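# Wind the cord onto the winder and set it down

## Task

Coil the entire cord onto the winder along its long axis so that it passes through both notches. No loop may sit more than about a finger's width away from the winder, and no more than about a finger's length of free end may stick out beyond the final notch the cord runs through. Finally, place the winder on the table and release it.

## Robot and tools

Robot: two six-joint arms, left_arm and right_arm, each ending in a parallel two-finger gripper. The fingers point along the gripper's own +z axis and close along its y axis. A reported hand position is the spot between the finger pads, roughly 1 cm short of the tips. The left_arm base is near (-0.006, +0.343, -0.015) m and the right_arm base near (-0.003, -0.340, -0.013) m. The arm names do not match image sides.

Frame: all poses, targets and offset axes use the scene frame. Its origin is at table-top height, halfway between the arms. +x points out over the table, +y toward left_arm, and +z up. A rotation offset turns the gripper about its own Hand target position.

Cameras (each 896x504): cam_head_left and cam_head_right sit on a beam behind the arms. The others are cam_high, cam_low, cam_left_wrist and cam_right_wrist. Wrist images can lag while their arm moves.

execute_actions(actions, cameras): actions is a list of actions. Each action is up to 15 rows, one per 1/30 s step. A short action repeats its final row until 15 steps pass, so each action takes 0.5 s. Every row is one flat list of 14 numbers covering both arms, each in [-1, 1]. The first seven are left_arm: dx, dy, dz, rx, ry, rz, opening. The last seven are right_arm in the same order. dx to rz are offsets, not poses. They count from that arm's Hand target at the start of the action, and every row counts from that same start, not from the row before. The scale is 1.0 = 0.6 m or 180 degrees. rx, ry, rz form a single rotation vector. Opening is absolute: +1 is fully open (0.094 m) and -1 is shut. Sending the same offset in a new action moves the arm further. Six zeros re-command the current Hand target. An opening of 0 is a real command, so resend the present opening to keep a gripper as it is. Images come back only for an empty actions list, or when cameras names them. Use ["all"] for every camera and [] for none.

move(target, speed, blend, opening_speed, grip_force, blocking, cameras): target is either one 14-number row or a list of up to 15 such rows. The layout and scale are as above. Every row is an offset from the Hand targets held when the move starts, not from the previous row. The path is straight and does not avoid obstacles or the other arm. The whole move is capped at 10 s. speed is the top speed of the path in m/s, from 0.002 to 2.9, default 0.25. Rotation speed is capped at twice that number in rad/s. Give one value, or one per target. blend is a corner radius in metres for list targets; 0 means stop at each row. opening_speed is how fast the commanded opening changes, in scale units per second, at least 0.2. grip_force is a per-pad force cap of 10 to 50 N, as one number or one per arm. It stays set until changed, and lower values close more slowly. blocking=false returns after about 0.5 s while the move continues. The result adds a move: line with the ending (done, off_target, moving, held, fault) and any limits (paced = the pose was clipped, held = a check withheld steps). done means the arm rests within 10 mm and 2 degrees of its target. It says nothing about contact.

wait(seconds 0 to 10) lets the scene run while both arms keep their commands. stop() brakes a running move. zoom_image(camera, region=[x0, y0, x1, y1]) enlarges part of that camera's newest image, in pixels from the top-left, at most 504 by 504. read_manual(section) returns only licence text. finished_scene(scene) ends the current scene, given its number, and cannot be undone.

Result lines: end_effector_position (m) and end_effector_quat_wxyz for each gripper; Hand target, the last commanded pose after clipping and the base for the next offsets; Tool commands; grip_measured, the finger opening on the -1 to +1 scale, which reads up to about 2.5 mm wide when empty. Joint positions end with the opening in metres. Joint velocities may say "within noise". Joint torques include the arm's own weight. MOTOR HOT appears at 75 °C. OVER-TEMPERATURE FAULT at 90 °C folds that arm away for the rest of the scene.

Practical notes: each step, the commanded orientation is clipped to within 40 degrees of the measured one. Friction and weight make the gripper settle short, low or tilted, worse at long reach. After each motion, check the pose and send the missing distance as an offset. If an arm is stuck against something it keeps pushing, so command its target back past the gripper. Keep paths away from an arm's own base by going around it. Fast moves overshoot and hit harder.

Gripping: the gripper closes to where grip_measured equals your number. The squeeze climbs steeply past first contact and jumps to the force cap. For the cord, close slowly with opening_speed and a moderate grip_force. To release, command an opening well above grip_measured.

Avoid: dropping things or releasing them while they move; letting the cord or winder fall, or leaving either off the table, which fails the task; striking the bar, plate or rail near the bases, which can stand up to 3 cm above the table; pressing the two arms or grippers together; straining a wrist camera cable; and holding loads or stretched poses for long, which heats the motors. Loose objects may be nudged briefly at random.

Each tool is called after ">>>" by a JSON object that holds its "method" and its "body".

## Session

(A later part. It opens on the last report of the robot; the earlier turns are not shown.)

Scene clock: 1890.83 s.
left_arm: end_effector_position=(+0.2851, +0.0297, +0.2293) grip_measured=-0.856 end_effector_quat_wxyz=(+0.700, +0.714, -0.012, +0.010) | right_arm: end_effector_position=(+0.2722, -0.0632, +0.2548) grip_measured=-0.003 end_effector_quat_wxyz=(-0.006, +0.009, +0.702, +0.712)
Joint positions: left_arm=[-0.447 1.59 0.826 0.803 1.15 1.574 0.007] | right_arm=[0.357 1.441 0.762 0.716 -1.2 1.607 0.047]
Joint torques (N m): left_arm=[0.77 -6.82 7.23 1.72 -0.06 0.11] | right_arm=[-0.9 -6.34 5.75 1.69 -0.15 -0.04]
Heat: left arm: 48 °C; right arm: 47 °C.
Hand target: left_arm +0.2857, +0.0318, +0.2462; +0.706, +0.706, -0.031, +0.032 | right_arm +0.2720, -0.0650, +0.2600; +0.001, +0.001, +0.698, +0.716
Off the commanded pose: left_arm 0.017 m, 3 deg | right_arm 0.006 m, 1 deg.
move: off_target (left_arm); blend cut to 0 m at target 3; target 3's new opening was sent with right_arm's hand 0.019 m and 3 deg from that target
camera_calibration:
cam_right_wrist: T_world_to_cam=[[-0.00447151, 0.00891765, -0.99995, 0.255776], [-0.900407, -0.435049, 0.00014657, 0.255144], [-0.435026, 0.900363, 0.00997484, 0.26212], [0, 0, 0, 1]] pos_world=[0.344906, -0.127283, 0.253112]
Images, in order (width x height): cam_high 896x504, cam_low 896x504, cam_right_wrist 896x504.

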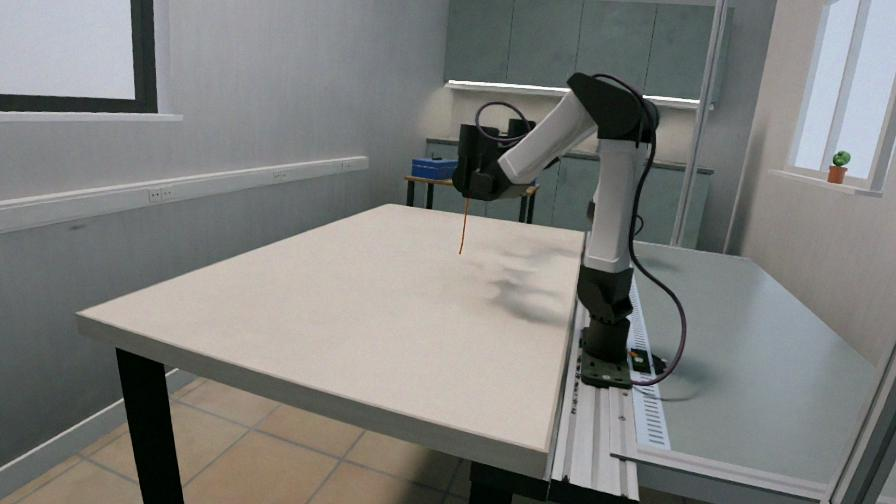

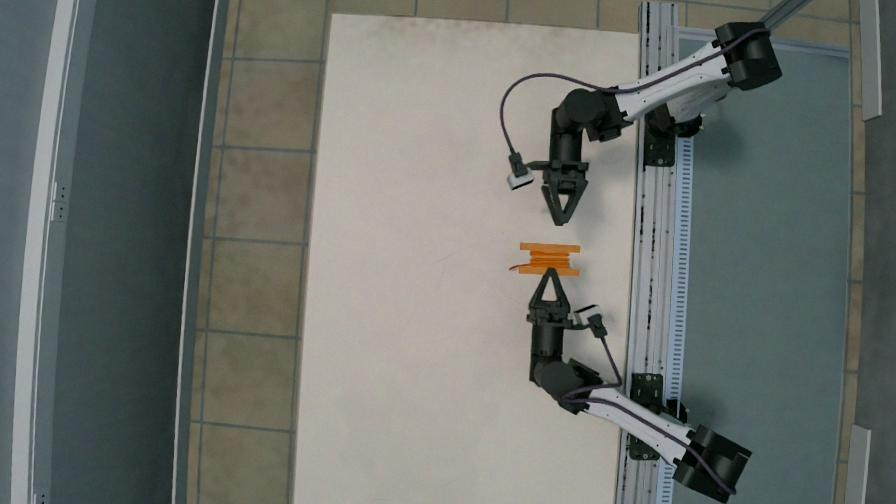

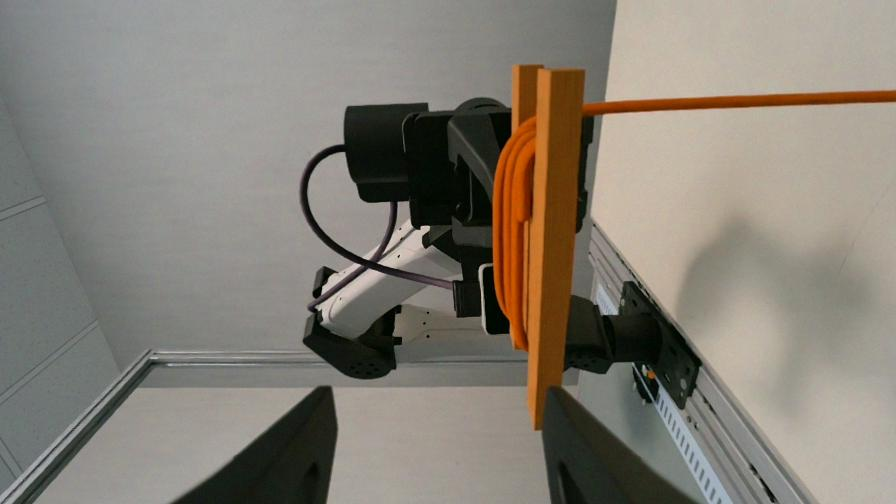

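>>> {"method": "move", "body": {"target": [[0,0,0,0,0,0,-0.95,0.02,0.0083,-0.0267,0,-0.01,0,0.0],[0,0,0,0,0,0,-0.95,0.02,0.0838,-0.0358,0,-0.01,0,0.0]], "speed": [0.25,0.15], "blend": [0.01,0], "cameras": ["cam_low","cam_right_wrist"]}}

>>> {"method": "zoom_image", "body": {"camera": "cam_low", "region": [490, 200, 610, 310]}}

Scene clock: 1947.30 s.
left_arm: end_effector_position=(+0.2851, +0.0297, +0.2293) grip_measured=-0.856 end_effector_quat_wxyz=(+0.700, +0.714, -0.012, +0.010) | right_arm: end_effector_position=(+0.2782, -0.0188, +0.2289) grip_measured=-0.003 end_effector_quat_wxyz=(-0.008, +0.004, +0.705, +0.709)
Joint positions: left_arm=[-0.447 1.59 0.826 0.802 1.15 1.574 0.007] | right_arm=[0.48 1.59 0.801 0.799 -1.087 1.577 0.047]
Joint torques (N m): left_arm=[0.77 -6.83 7.21 1.73 -0.07 0.11] | right_arm=[0.13 -5.94 7.84 1.78 0.14 -0.32]
Heat: left arm: 48 °C; right arm: 45 °C.
Hand target: left_arm +0.2857, +0.0318, +0.2462; +0.706, +0.707, -0.031, +0.032 | right_arm +0.2841, -0.0147, +0.2384; +0.012, -0.011, +0.698, +0.716
Off the commanded pose: left_arm 0.017 m, 4 deg | right_arm 0.012 m, 3 deg.
move: off_target (left_arm, right_arm)
camera_calibration:
cam_right_wrist: T_world_to_cam=[[-0.00013621, 0.000349859, -1, 0.228299], [-0.895885, -0.444287, -0.0000334092, 0.278505], [-0.444287, 0.895885, 0.00037395, 0.229738], [0, 0, 0, 1]] pos_world=[0.351609, -0.0821628, 0.228223]
Images, in order (width x height): cam_low 896x504, cam_right_wrist 896x504.

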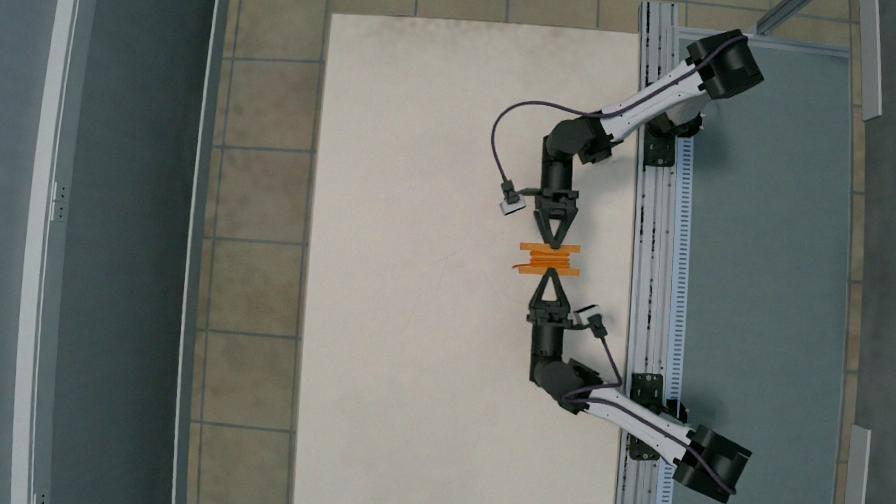

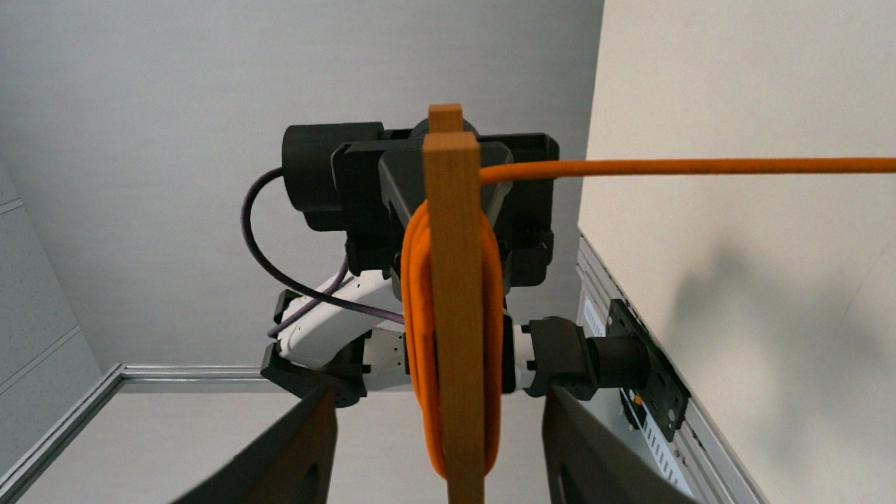

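Scaled by 4.200 from the camera's 896x504 image, which has a finer 1280x720 frame.

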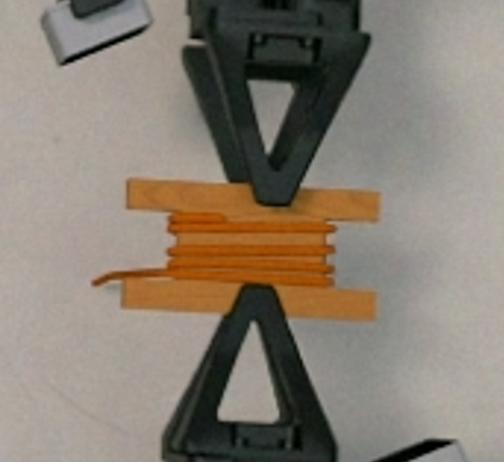

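>>> {"method": "move", "body": {"target": [[0,0,0,0,0,0,-0.95,0,0,-0.006,0,-0.004,0,0.0],[0,0,0,0,0,0,-0.95,0,0,-0.006,0,-0.004,0,-0.95]], "speed": [0.25,0.15], "opening_speed": 0.9, "cameras": ["cam_low","cam_right_wrist"]}}

>>> {"method": "zoom_image", "body": {"camera": "cam_low", "region": [490, 200, 610, 310]}}

Scene clock: 1956.53 s.
left_arm: end_effector_position=(+0.2851, +0.0297, +0.2294) grip_measured=-0.856 end_effector_quat_wxyz=(+0.700, +0.714, -0.011, +0.009) | right_arm: end_effector_position=(+0.2800, -0.0179, +0.2255) grip_measured=-0.835 end_effector_quat_wxyz=(+0.004, -0.007, +0.705, +0.709)
Joint positions: left_arm=[-0.447 1.59 0.826 0.803 1.15 1.571 0.007] | right_arm=[0.48 1.605 0.801 0.815 -1.087 1.544 0.008]
Joint torques (N m): left_arm=[0.8 -6.8 7.21 1.72 -0.07 0.13] | right_arm=[-0.24 -6.91 7.38 1.79 0.09 -0.1]
Heat: left arm: 48 °C; right arm: 46 °C.
Hand target: left_arm +0.2857, +0.0318, +0.2462; +0.706, +0.707, -0.031, +0.032 | right_arm +0.2840, -0.0147, +0.2348; +0.016, -0.015, +0.698, +0.716
Off the commanded pose: left_arm 0.017 m, 4 deg | right_arm 0.011 m, 2 deg.
move: off_target (left_arm, right_arm); target 2's new opening was sent with right_arm's hand 0.009 m and 3 deg from that target
camera_calibration:
cam_right_wrist: T_world_to_cam=[[0.0326875, 0.00068691, -0.999465, 0.215519], [-0.895635, -0.443803, -0.0295968, 0.287126], [-0.443586, 0.896124, -0.0138916, 0.232717], [0, 0, 0, 1]] pos_world=[0.353345, -0.0812637, 0.227135]
Images, in order (width x height): cam_low 896x504, cam_right_wrist 896x504.

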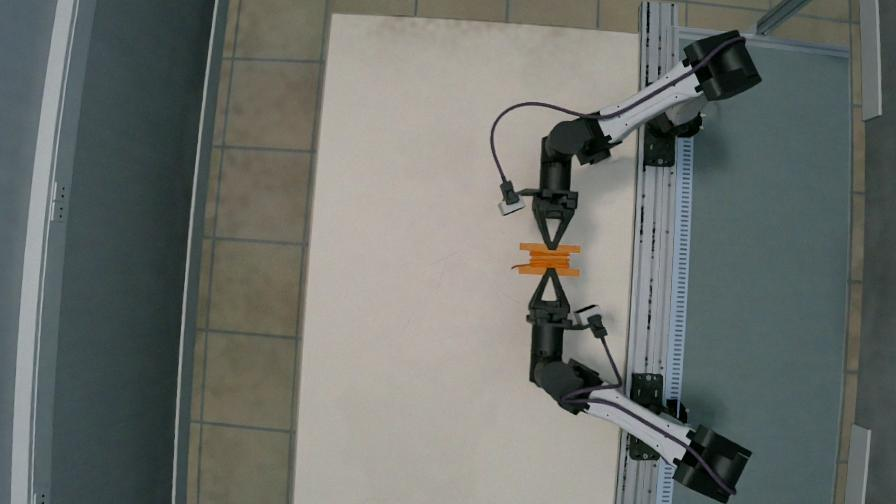

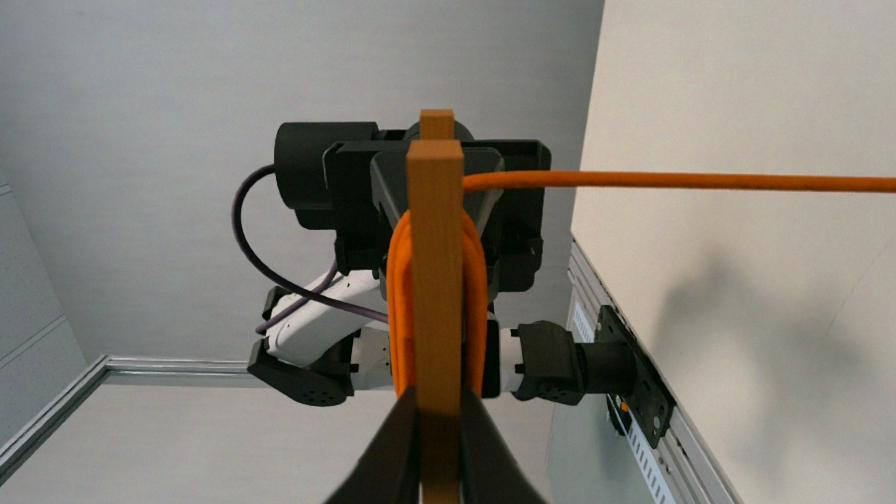

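Scaled by 4.200 from the camera's 896x504 image, which has a finer 1280x720 frame.

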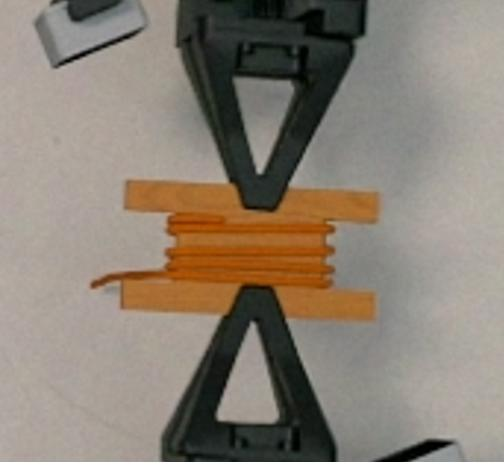

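>>> {"method": "move", "body": {"target": [[0,0,0,0,0,0,-0.45,0,0,0,0,0,0,-0.95],[0,0.075,0,0,0,0,-0.45,0,0,0,0,0,0,-0.95],[0.04,0.1,-0.03,0,0.25,0,-0.1,-0.005,0,0.011,0,-0.5,0,-0.95],[0.0897,0.08,-0.1353,0,0.528,0,-0.1,-0.0133,0,0.022,0,0.987,0,-0.95]], "speed": [0.2,0.15,0.5,0.5], "blend": [0,0.005,0.03,0], "cameras": ["cam_low","cam_high","cam_left_wrist"]}}

>>> {"method": "zoom_image", "body": {"camera": "cam_low", "region": [480, 190, 620, 320]}}

Scene clock: 1978.20 s.
left_arm: end_effector_position=(+0.3348, +0.0819, +0.1594) grip_measured=-0.102 end_effector_quat_wxyz=(+0.486, +0.496, +0.511, -0.506) | right_arm: end_effector_position=(+0.2777, -0.0167, +0.2175) grip_measured=-0.836 end_effector_quat_wxyz=(+0.685, -0.729, -0.001, -0.001)
Joint positions: left_arm=[-0.256 1.905 0.829 1.164 1.342 -0.112 0.042] | right_arm=[0.489 1.569 0.828 0.611 -1.069 -1.708 0.008]
Joint torques (N m): left_arm=[-0.21 -5.38 6.24 1.99 -0.21 -0.06] | right_arm=[0.34 -11.6 8.12 1.49 -0.04 -0.13]
Heat: left arm: 47 °C; right arm: 48 °C.
Hand target: left_arm +0.3396, +0.0799, +0.1650; +0.500, +0.500, +0.500, -0.500 | right_arm +0.2761, -0.0147, +0.2480; +0.698, -0.715, -0.030, -0.030
Off the commanded pose: left_arm 0.008 m, 2 deg | right_arm 0.031 m, 5 deg.
move: off_target (right_arm); blend cut to 0 m at target 3
camera_calibration:
cam_left_wrist: T_world_to_cam=[[-0.999557, 0.0257151, 0.014987, 0.330784], [-0.00245464, 0.430598, -0.902541, 0.148338], [-0.0296623, -0.902177, -0.430344, 0.242839], [0, 0, 0, 1]] pos_world=[0.338205, 0.146704, 0.233428]
Images, in order (width x height): cam_high 896x504, cam_low 896x504, cam_left_wrist 896x504.

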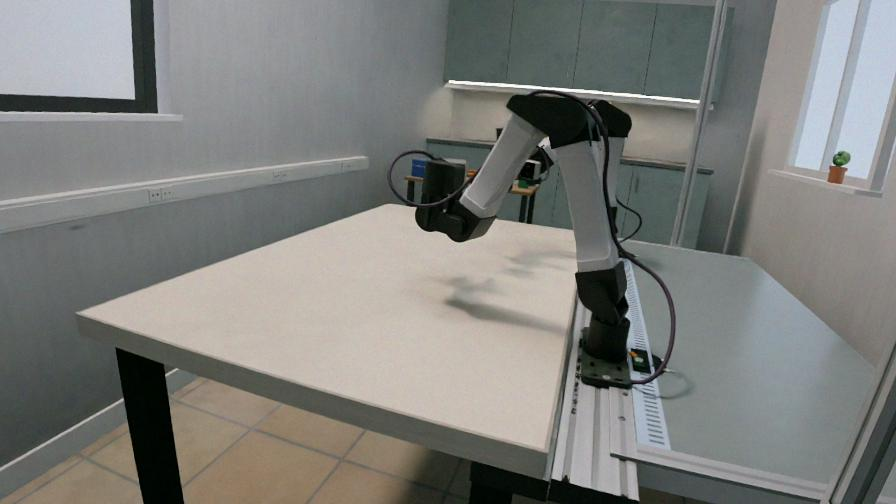

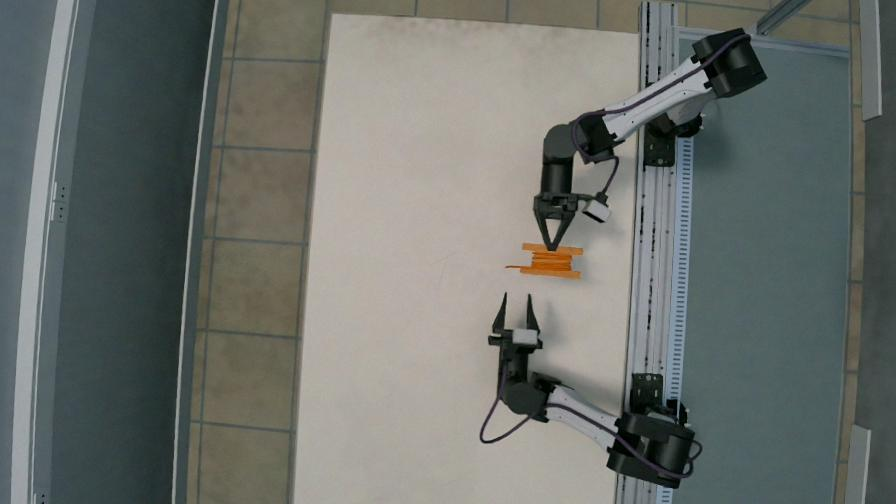

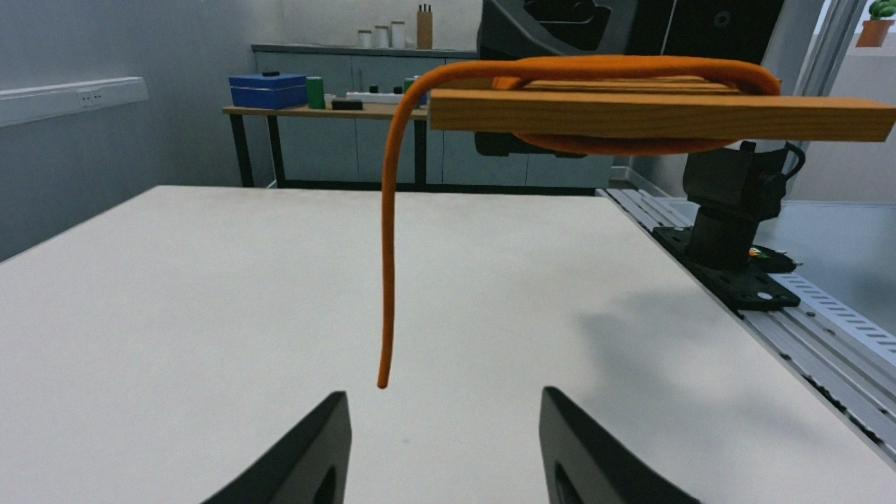

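Scaled by 3.600 from the camera's 896x504 image, which has a finer 1280x720 frame.

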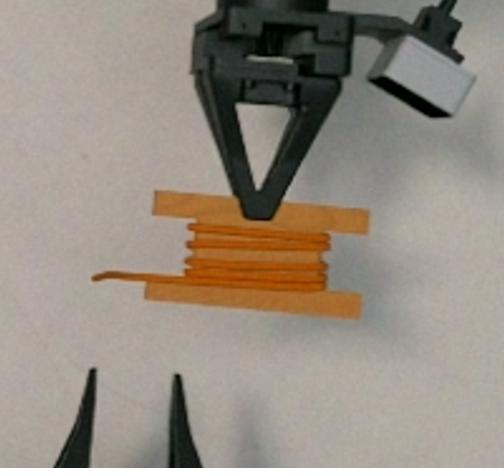

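>>> {"method": "move", "body": {"target": [[0.0357,0,-0.0323,0,0,0,-0.1,0,0,0,0,0,0,-0.95],[0.0357,-0.1165,-0.0323,0,0,0,-0.1,0,0,0,0,0,0,-0.95],[0.0357,-0.1165,-0.0323,0,0,0,-1.0,0,0,0,0,0,0,-0.95]], "speed": [0.2,0.15,0.1], "blend": [0.005,0,0], "grip_force": [14,50], "cameras": ["cam_low","cam_left_wrist"]}}

>>> {"method": "zoom_image", "body": {"camera": "cam_low", "region": [480, 190, 620, 320]}}

Scene clock: 2013.07 s.
left_arm: end_effector_position=(+0.3522, +0.0112, +0.1426) grip_measured=-0.936 end_effector_quat_wxyz=(+0.485, +0.498, +0.505, -0.511) | right_arm: end_effector_position=(+0.2777, -0.0167, +0.2174) grip_measured=-0.836 end_effector_quat_wxyz=(+0.685, -0.729, -0.001, -0.001)
Joint positions: left_arm=[-0.423 2.065 1.003 1.135 1.19 -0.092 0.003] | right_arm=[0.489 1.569 0.828 0.61 -1.069 -1.708 0.008]
Joint torques (N m): left_arm=[0.39 -6.46 6.83 1.73 -0.28 0.2] | right_arm=[0.43 -11.79 8.49 1.52 0 -0.11]
Heat: left arm: 45 °C; right arm: 51 °C.
Hand target: left_arm +0.3611, +0.0100, +0.1456; +0.500, +0.501, +0.500, -0.500 | right_arm +0.2761, -0.0147, +0.2480; +0.698, -0.715, -0.030, -0.030
Off the commanded pose: left_arm 0.009 m, 2 deg | right_arm 0.031 m, 5 deg.
grip_force (N): 14, 50
move: moving (left_arm; no rest 5 s after target 3's new opening was sent), off_target (right_arm)
camera_calibration:
cam_left_wrist: T_world_to_cam=[[-0.999133, 0.0399323, 0.0118158, 0.350488], [0.00622202, 0.423697, -0.905783, 0.161143], [-0.0411763, -0.904923, -0.423578, 0.175438], [0, 0, 0, 1]] pos_world=[0.356405, 0.076487, 0.216131]
Images, in order (width x height): cam_low 896x504, cam_left_wrist 896x504.

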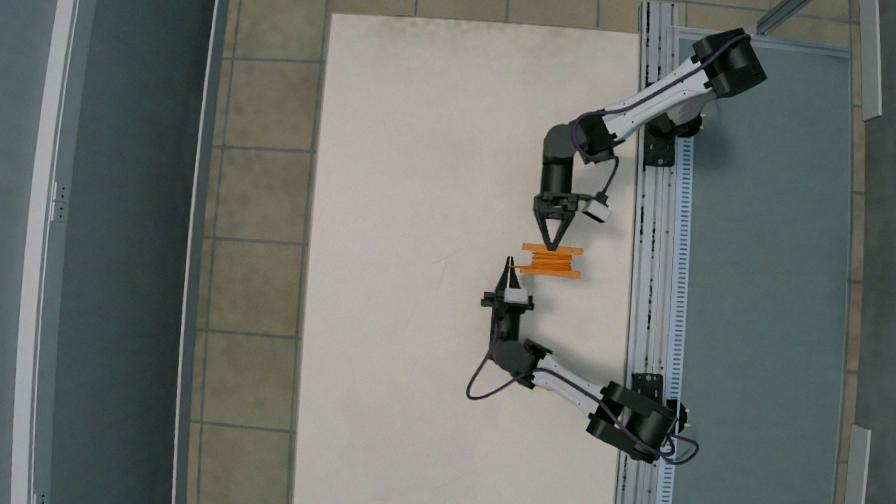

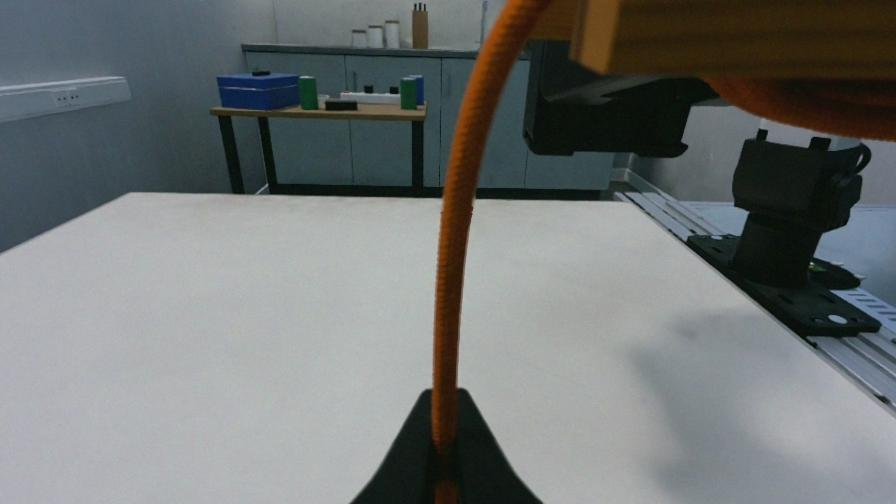

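Scaled by 3.600 from the camera's 896x504 image, which has a finer 1280x720 frame.

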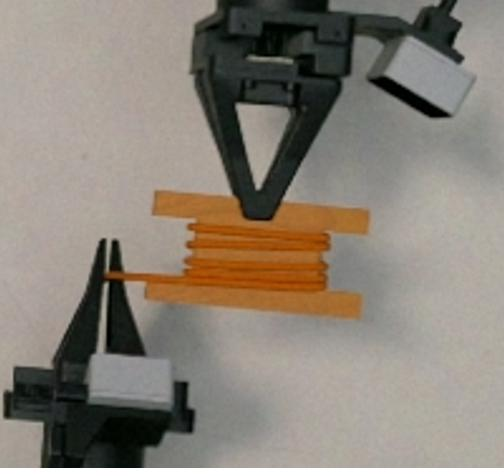

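>>> {"method": "move", "body": {"target": [[0.0565,-0.015,0.0073,0,0,0,-1.0,0,0,0,0,0,0,-0.95],[0.0848,-0.0217,-0.0043,0,0,0,-1.0,0,0,0,0,0,0,-0.95]], "speed": [0.1,0.06], "blend": [0.005,0], "cameras": ["cam_low","cam_left_wrist"]}}

>>> {"method": "zoom_image", "body": {"camera": "cam_low", "region": [480, 190, 620, 320]}}

Scene clock: 2028.10 s.
left_arm: end_effector_position=(+0.4025, -0.0057, +0.1439) grip_measured=-0.937 end_effector_quat_wxyz=(+0.493, +0.501, +0.500, -0.507) | right_arm: end_effector_position=(+0.2811, -0.0169, +0.2151) grip_measured=-0.836 end_effector_quat_wxyz=(+0.681, -0.732, +0.009, -0.005)
Joint positions: left_arm=[-0.414 2.212 1.262 1.044 1.194 -0.092 0.003] | right_arm=[0.489 1.569 0.828 0.599 -1.048 -1.708 0.008]
Joint torques (N m): left_arm=[1.24 -7.35 7.2 1.56 -0.16 0.15] | right_arm=[0.21 -11.66 8.2 1.59 -0.3 -0.17]
Heat: left arm: 45 °C; right arm: 52 °C.
Hand target: left_arm +0.4119, -0.0031, +0.1430; +0.500, +0.501, +0.500, -0.500 | right_arm +0.2761, -0.0147, +0.2481; +0.698, -0.715, -0.030, -0.030
Off the commanded pose: left_arm 0.010 m, 1 deg | right_arm 0.033 m, 6 deg.
grip_force (N): 14, 50
move: off_target (right_arm)
camera_calibration:
cam_left_wrist: T_world_to_cam=[[-0.999322, 0.0360123, -0.00772271, 0.404137], [0.0220454, 0.416883, -0.908693, 0.163167], [-0.0295046, -0.908246, -0.417394, 0.157082], [0, 0, 0, 1]] pos_world=[0.4049, 0.0600939, 0.216955]
Images, in order (width x height): cam_low 896x504, cam_left_wrist 896x504.

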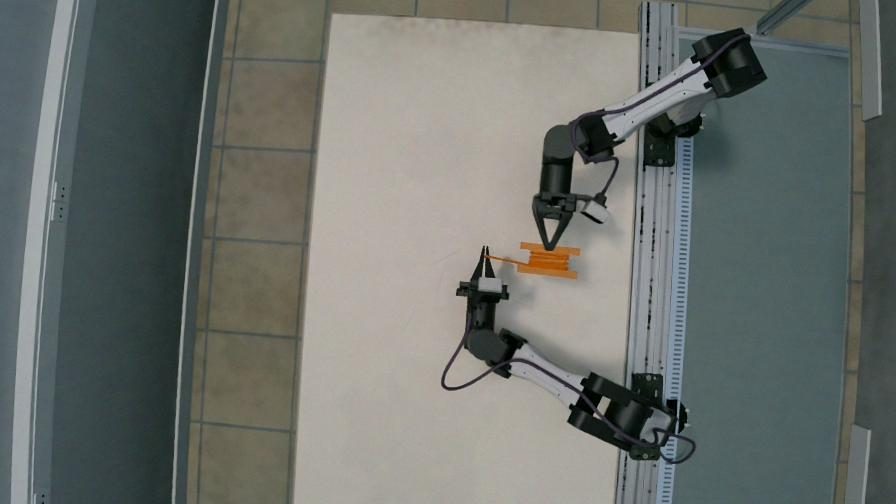

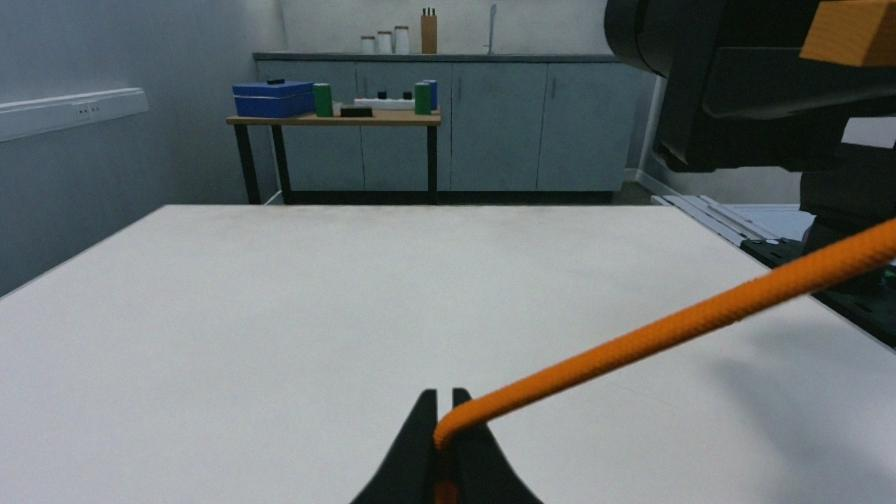

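Scaled by 3.600 from the camera's 896x504 image, which has a finer 1280x720 frame.

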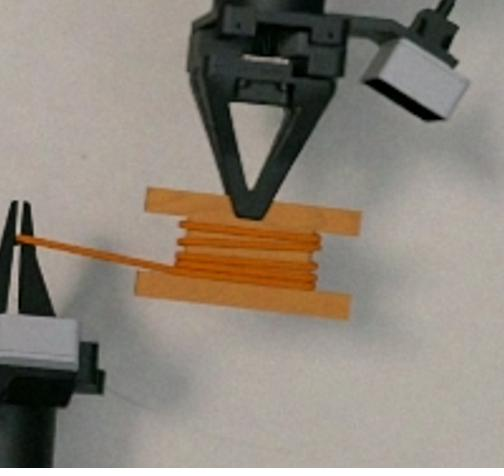

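>>> {"method": "move", "body": {"target": [0.01,-0.003,-0.025,0,0,0,-1.0,0,0,0,0,0,0,-0.95], "speed": 0.06, "cameras": ["cam_low","cam_left_wrist"]}}

>>> {"method": "zoom_image", "body": {"camera": "cam_low", "region": [480, 190, 620, 320]}}

Scene clock: 2033.90 s.
left_arm: end_effector_position=(+0.4051, -0.0077, +0.1304) grip_measured=-0.937 end_effector_quat_wxyz=(+0.485, +0.505, +0.498, -0.512) | right_arm: end_effector_position=(+0.2861, -0.0175, +0.2104) grip_measured=-0.836 end_effector_quat_wxyz=(-0.675, +0.737, -0.025, +0.011)
Joint positions: left_arm=[-0.414 2.26 1.29 1.053 1.214 -0.09 0.003] | right_arm=[0.489 1.569 0.828 0.575 -1.015 -1.714 0.008]
Joint torques (N m): left_arm=[1.25 -7.1 6.93 1.74 -0.37 0.16] | right_arm=[0.4 -11.58 8.47 1.82 -0.65 -0.12]
Heat: left arm: 46 °C; right arm: 53 °C.
Hand target: left_arm +0.4179, -0.0049, +0.1280; +0.500, +0.501, +0.500, -0.500 | right_arm +0.2761, -0.0147, +0.2481; -0.698, +0.715, +0.030, +0.030
Off the commanded pose: left_arm 0.013 m, 2 deg | right_arm 0.039 m, 8 deg.
grip_force (N): 14, 50
move: off_target (left_arm, right_arm)
camera_calibration:
cam_left_wrist: T_world_to_cam=[[-0.998421, 0.0561727, 0.000893214, 0.405336], [0.0228988, 0.421421, -0.906576, 0.151124], [-0.0513012, -0.905124, -0.422042, 0.159229], [0, 0, 0, 1]] pos_world=[0.409404, 0.0576663, 0.203845]
Images, in order (width x height): cam_low 896x504, cam_left_wrist 896x504.

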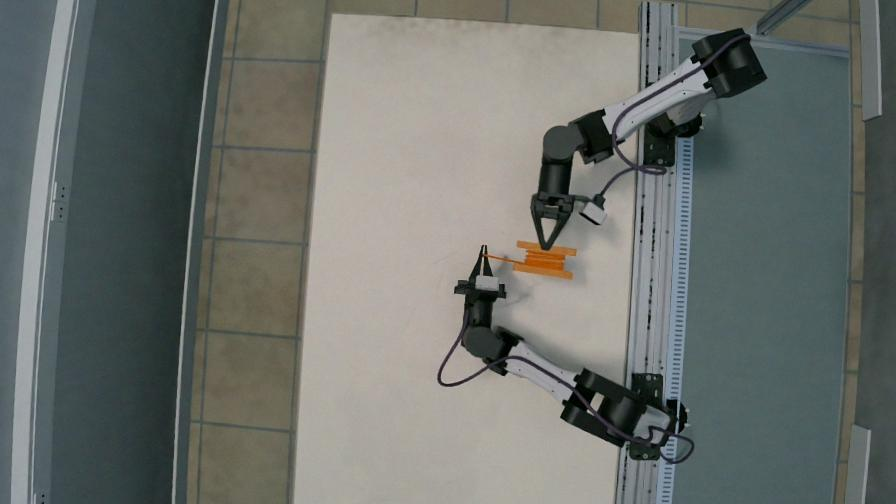

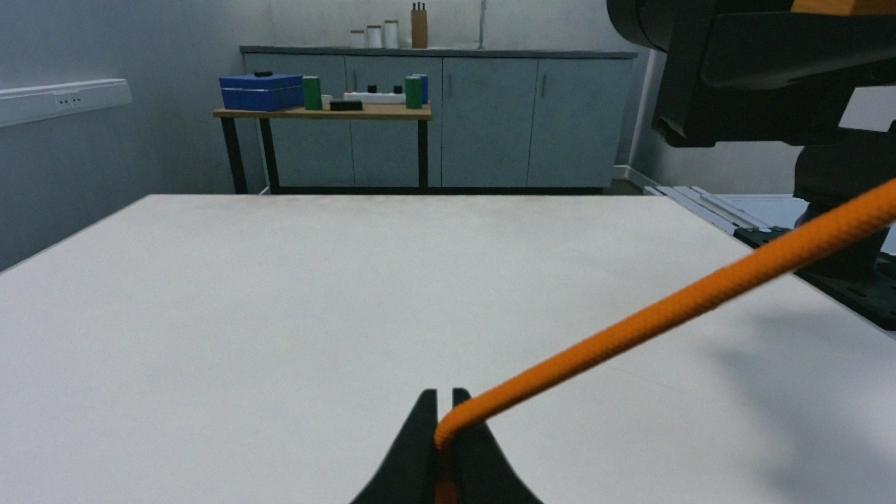

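Scaled by 3.600 from the camera's 896x504 image, which has a finer 1280x720 frame.

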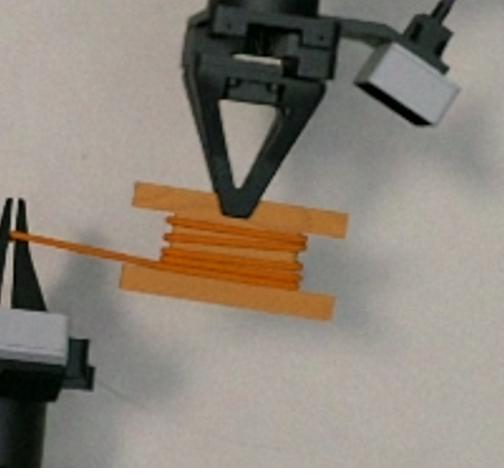

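>>> {"method": "move", "body": {"target": [[0,0,0,0,0,0,-0.4,0,0,0,0,0,0,-0.95],[0,0.142,0.03,0,0,0,-0.4,0,0,0,0,0,0,-0.95],[-0.17,0.13,0.2,0,0.25,0,0.0,-0.004,0,-0.035,0.004,0.02,0.012,-0.95],[-0.2248,0.1165,0.2233,0,0.48,0,0.0,-0.004,0,-0.035,0.004,0.02,0.012,-0.95]], "speed": [0.2,0.2,0.35,0.35], "blend": [0,0.01,0.03,0], "grip_force": [50,50], "cameras": ["cam_low","cam_left_wrist"]}}

>>> {"method": "zoom_image", "body": {"camera": "cam_low", "region": [480, 190, 620, 320]}}

Scene clock: 2073.67 s.
left_arm: end_effector_position=(+0.2866, +0.0648, +0.2485) grip_measured=-0.002 end_effector_quat_wxyz=(+0.001, +0.009, +0.714, -0.700) | right_arm: end_effector_position=(+0.2759, -0.0156, +0.2289) grip_measured=-0.836 end_effector_quat_wxyz=(+0.701, -0.713, -0.018, -0.003)
Joint positions: left_arm=[-0.337 1.515 0.832 0.729 1.268 -1.593 0.047] | right_arm=[0.489 1.581 0.825 0.718 -1.094 -1.654 0.008]
Joint torques (N m): left_arm=[-0.28 -6.82 5.56 2.15 -0.25 -0.03] | right_arm=[-0.4 -6.08 5.08 1.72 -0.27 0.23]
Heat: left arm: 46 °C; right arm: 53 °C.
Hand target: left_arm +0.2831, +0.0650, +0.2619; +0.022, +0.023, +0.707, -0.707 | right_arm +0.2737, -0.0147, +0.2271; +0.703, -0.711, -0.022, +0.006
Off the commanded pose: left_arm 0.014 m, 3 deg | right_arm 0.003 m, 1 deg.
move: off_target (left_arm); blend cut to 0 m at target 3; target 3's new opening was sent with left_arm's hand 0.011 m and 2 deg from that target
camera_calibration:
cam_left_wrist: T_world_to_cam=[[-0.0342922, 0.000965244, 0.999411, -0.237931], [-0.903582, 0.427262, -0.0314167, 0.278033], [-0.42704, -0.904128, -0.0137796, 0.27474], [0, 0, 0, 1]] pos_world=[0.360391, 0.129837, 0.250311]
Images, in order (width x height): cam_low 896x504, cam_left_wrist 896x504.

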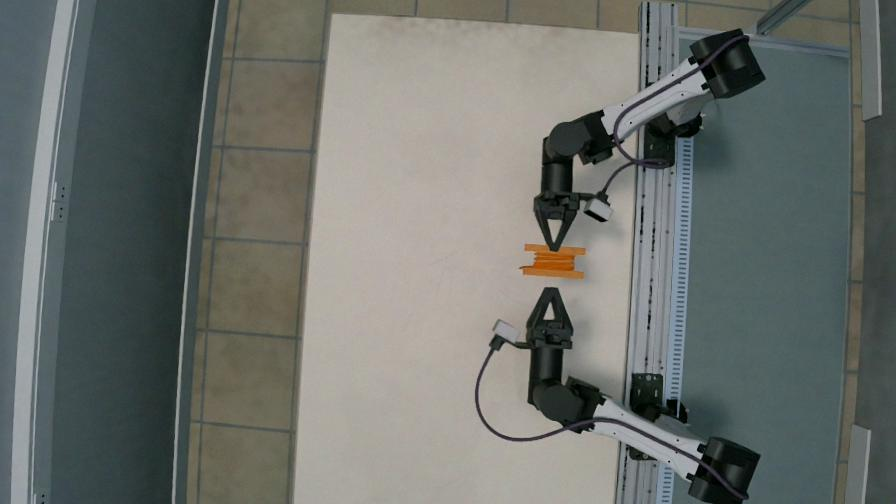

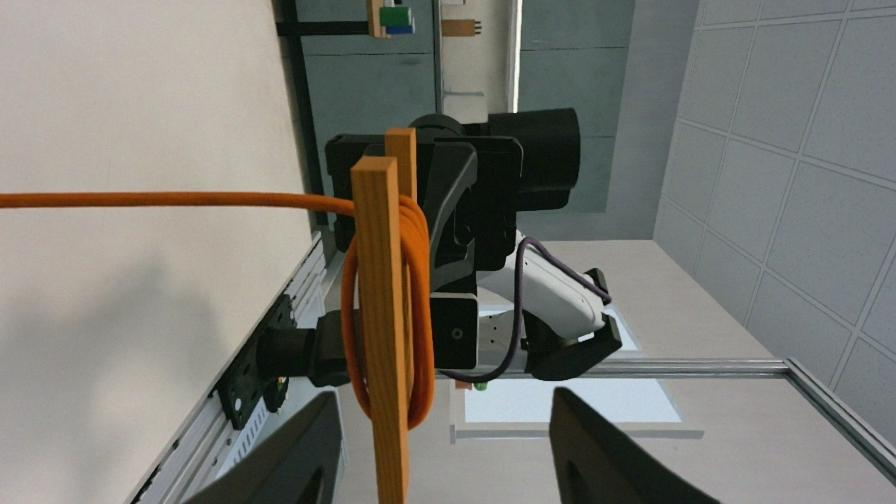

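Scaled by 3.600 from the camera's 896x504 image, which has a finer 1280x720 frame.

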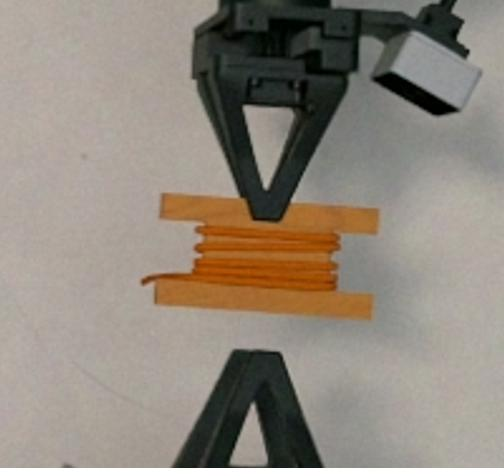

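>>> {"method": "move", "body": {"target": [[0.0015,-0.02,-0.0252,0,-0.006,0,0.0,0,0,0,0,0,0,-0.95],[0.0015,-0.06,-0.0252,0,-0.006,0,0.0,0,0,0,0,0,0,-0.95]], "speed": 0.15, "blend": [0.01,0], "cameras": ["cam_low","cam_left_wrist"]}}

>>> {"method": "zoom_image", "body": {"camera": "cam_low", "region": [490, 200, 610, 310]}}

Scene clock: 2088.70 s.
left_arm: end_effector_position=(+0.2779, +0.0316, +0.2356) grip_measured=-0.002 end_effector_quat_wxyz=(+0.001, +0.011, +0.715, -0.699) | right_arm: end_effector_position=(+0.2759, -0.0156, +0.2289) grip_measured=-0.836 end_effector_quat_wxyz=(+0.701, -0.713, -0.018, -0.003)
Joint positions: left_arm=[-0.447 1.552 0.822 0.76 1.161 -1.573 0.047] | right_arm=[0.489 1.581 0.825 0.718 -1.094 -1.654 0.008]
Joint torques (N m): left_arm=[-0.08 -4.26 7.75 2.24 -0.25 0.26] | right_arm=[-0.39 -6.02 5.24 1.63 -0.23 0.13]
Heat: left arm: 46 °C; right arm: 50 °C.
Hand target: left_arm +0.2839, +0.0290, +0.2469; +0.029, +0.029, +0.706, -0.707 | right_arm +0.2737, -0.0147, +0.2271; +0.703, -0.711, -0.022, +0.006
Off the commanded pose: left_arm 0.013 m, 4 deg | right_arm 0.003 m, 1 deg.
move: off_target (left_arm); blend cut to 0.0097 m at target 1
camera_calibration:
cam_left_wrist: T_world_to_cam=[[-0.03658, -0.000941447, 0.99933, -0.22459], [-0.902252, 0.429974, -0.0326215, 0.283743], [-0.429655, -0.902841, -0.0165779, 0.242293], [0, 0, 0, 1]] pos_world=[0.351894, 0.0965385, 0.237712]
Images, in order (width x height): cam_low 896x504, cam_left_wrist 896x504.

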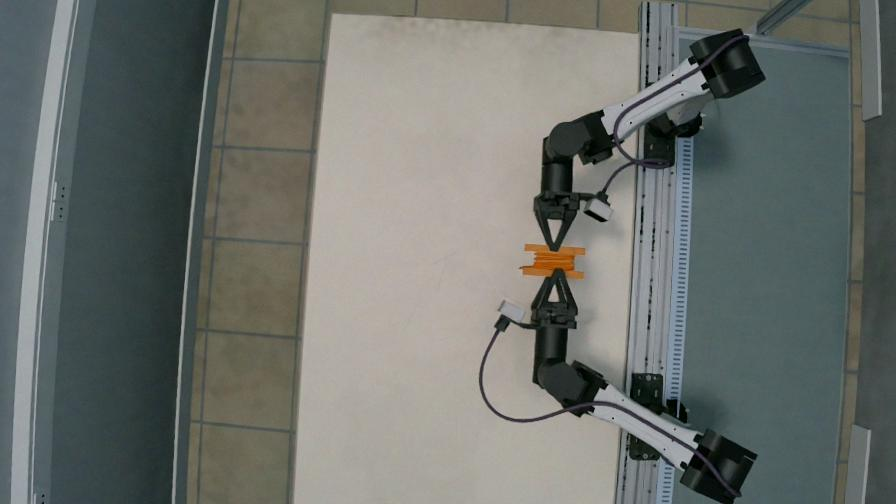

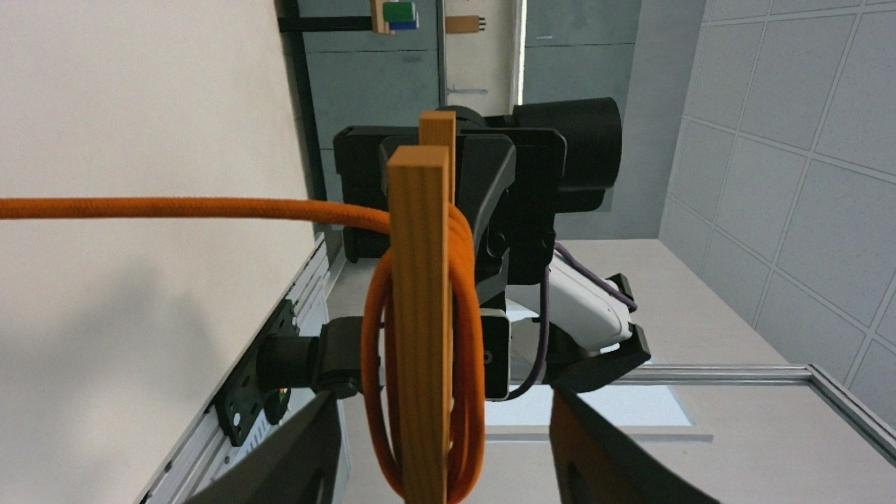

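Scaled by 4.200 from the camera's 896x504 image, which has a finer 1280x720 frame.

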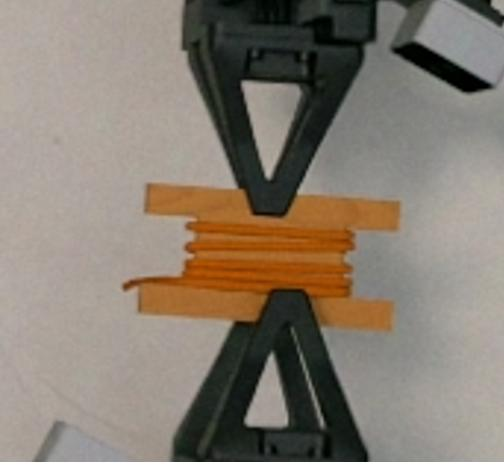

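>>> {"method": "move", "body": {"target": [[0.008,0,-0.006,0,0,0,0.0,0,0,0,0,0,0,-0.95],[0.008,0,-0.006,0,0,0,-0.95,0,0,0,0,0,0,-0.95]], "speed": 0.3, "opening_speed": 0.9, "cameras": ["cam_left_wrist","cam_low"]}}

>>> {"method": "zoom_image", "body": {"camera": "cam_low", "region": [490, 200, 610, 310]}}

Scene clock: 2097.03 s.
left_arm: end_effector_position=(+0.2814, +0.0301, +0.2370) grip_measured=-0.794 end_effector_quat_wxyz=(+0.014, +0.023, +0.710, -0.704) | right_arm: end_effector_position=(+0.2759, -0.0155, +0.2315) grip_measured=-0.836 end_effector_quat_wxyz=(+0.704, -0.710, -0.023, -0.008)
Joint positions: left_arm=[-0.447 1.575 0.828 0.812 1.16 -1.571 0.01] | right_arm=[0.489 1.581 0.825 0.735 -1.094 -1.653 0.008]
Joint torques (N m): left_arm=[0.49 -4.01 7.9 1.88 -0.2 0.19] | right_arm=[-0.24 -5.96 5.03 1.44 -0.24 0.18]
Heat: left arm: 45 °C; right arm: 49 °C.
Hand target: left_arm +0.2888, +0.0290, +0.2433; +0.029, +0.029, +0.706, -0.707 | right_arm +0.2736, -0.0147, +0.2271; +0.703, -0.711, -0.022, +0.006
Off the commanded pose: left_arm 0.010 m, 2 deg | right_arm 0.005 m, 2 deg.
move: done; target 2's new opening was sent with left_arm's hand 0.016 m and 4 deg from that target
camera_calibration:
cam_left_wrist: T_world_to_cam=[[-0.0714854, 0.013863, 0.997345, -0.215998], [-0.900298, 0.429528, -0.0704998, 0.296069], [-0.429365, -0.902947, -0.0182241, 0.242755], [0, 0, 0, 1]] pos_world=[0.355339, 0.0950194, 0.240721]
Images, in order (width x height): cam_low 896x504, cam_left_wrist 896x504.

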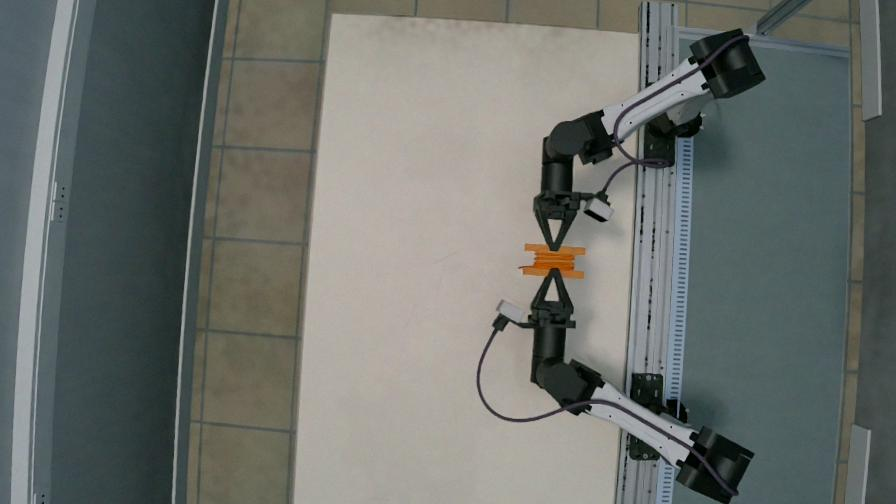

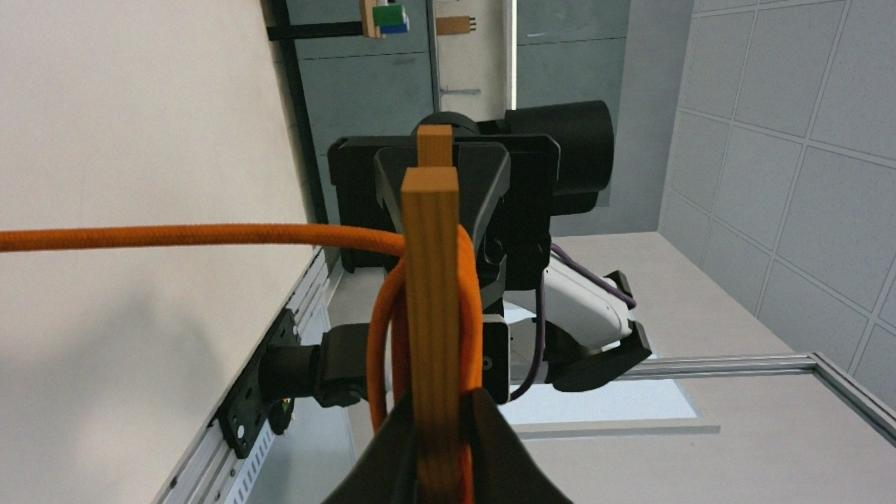

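Scaled by 4.200 from the camera's 896x504 image, which has a finer 1280x720 frame.

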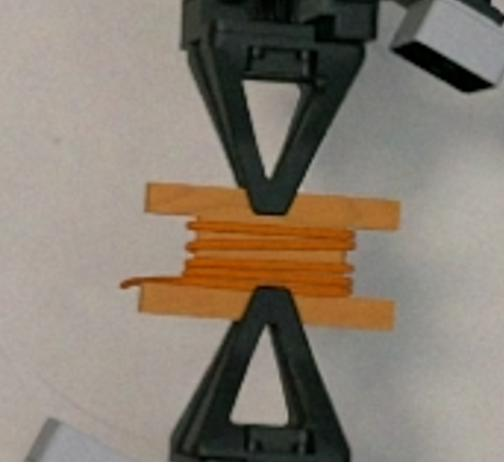

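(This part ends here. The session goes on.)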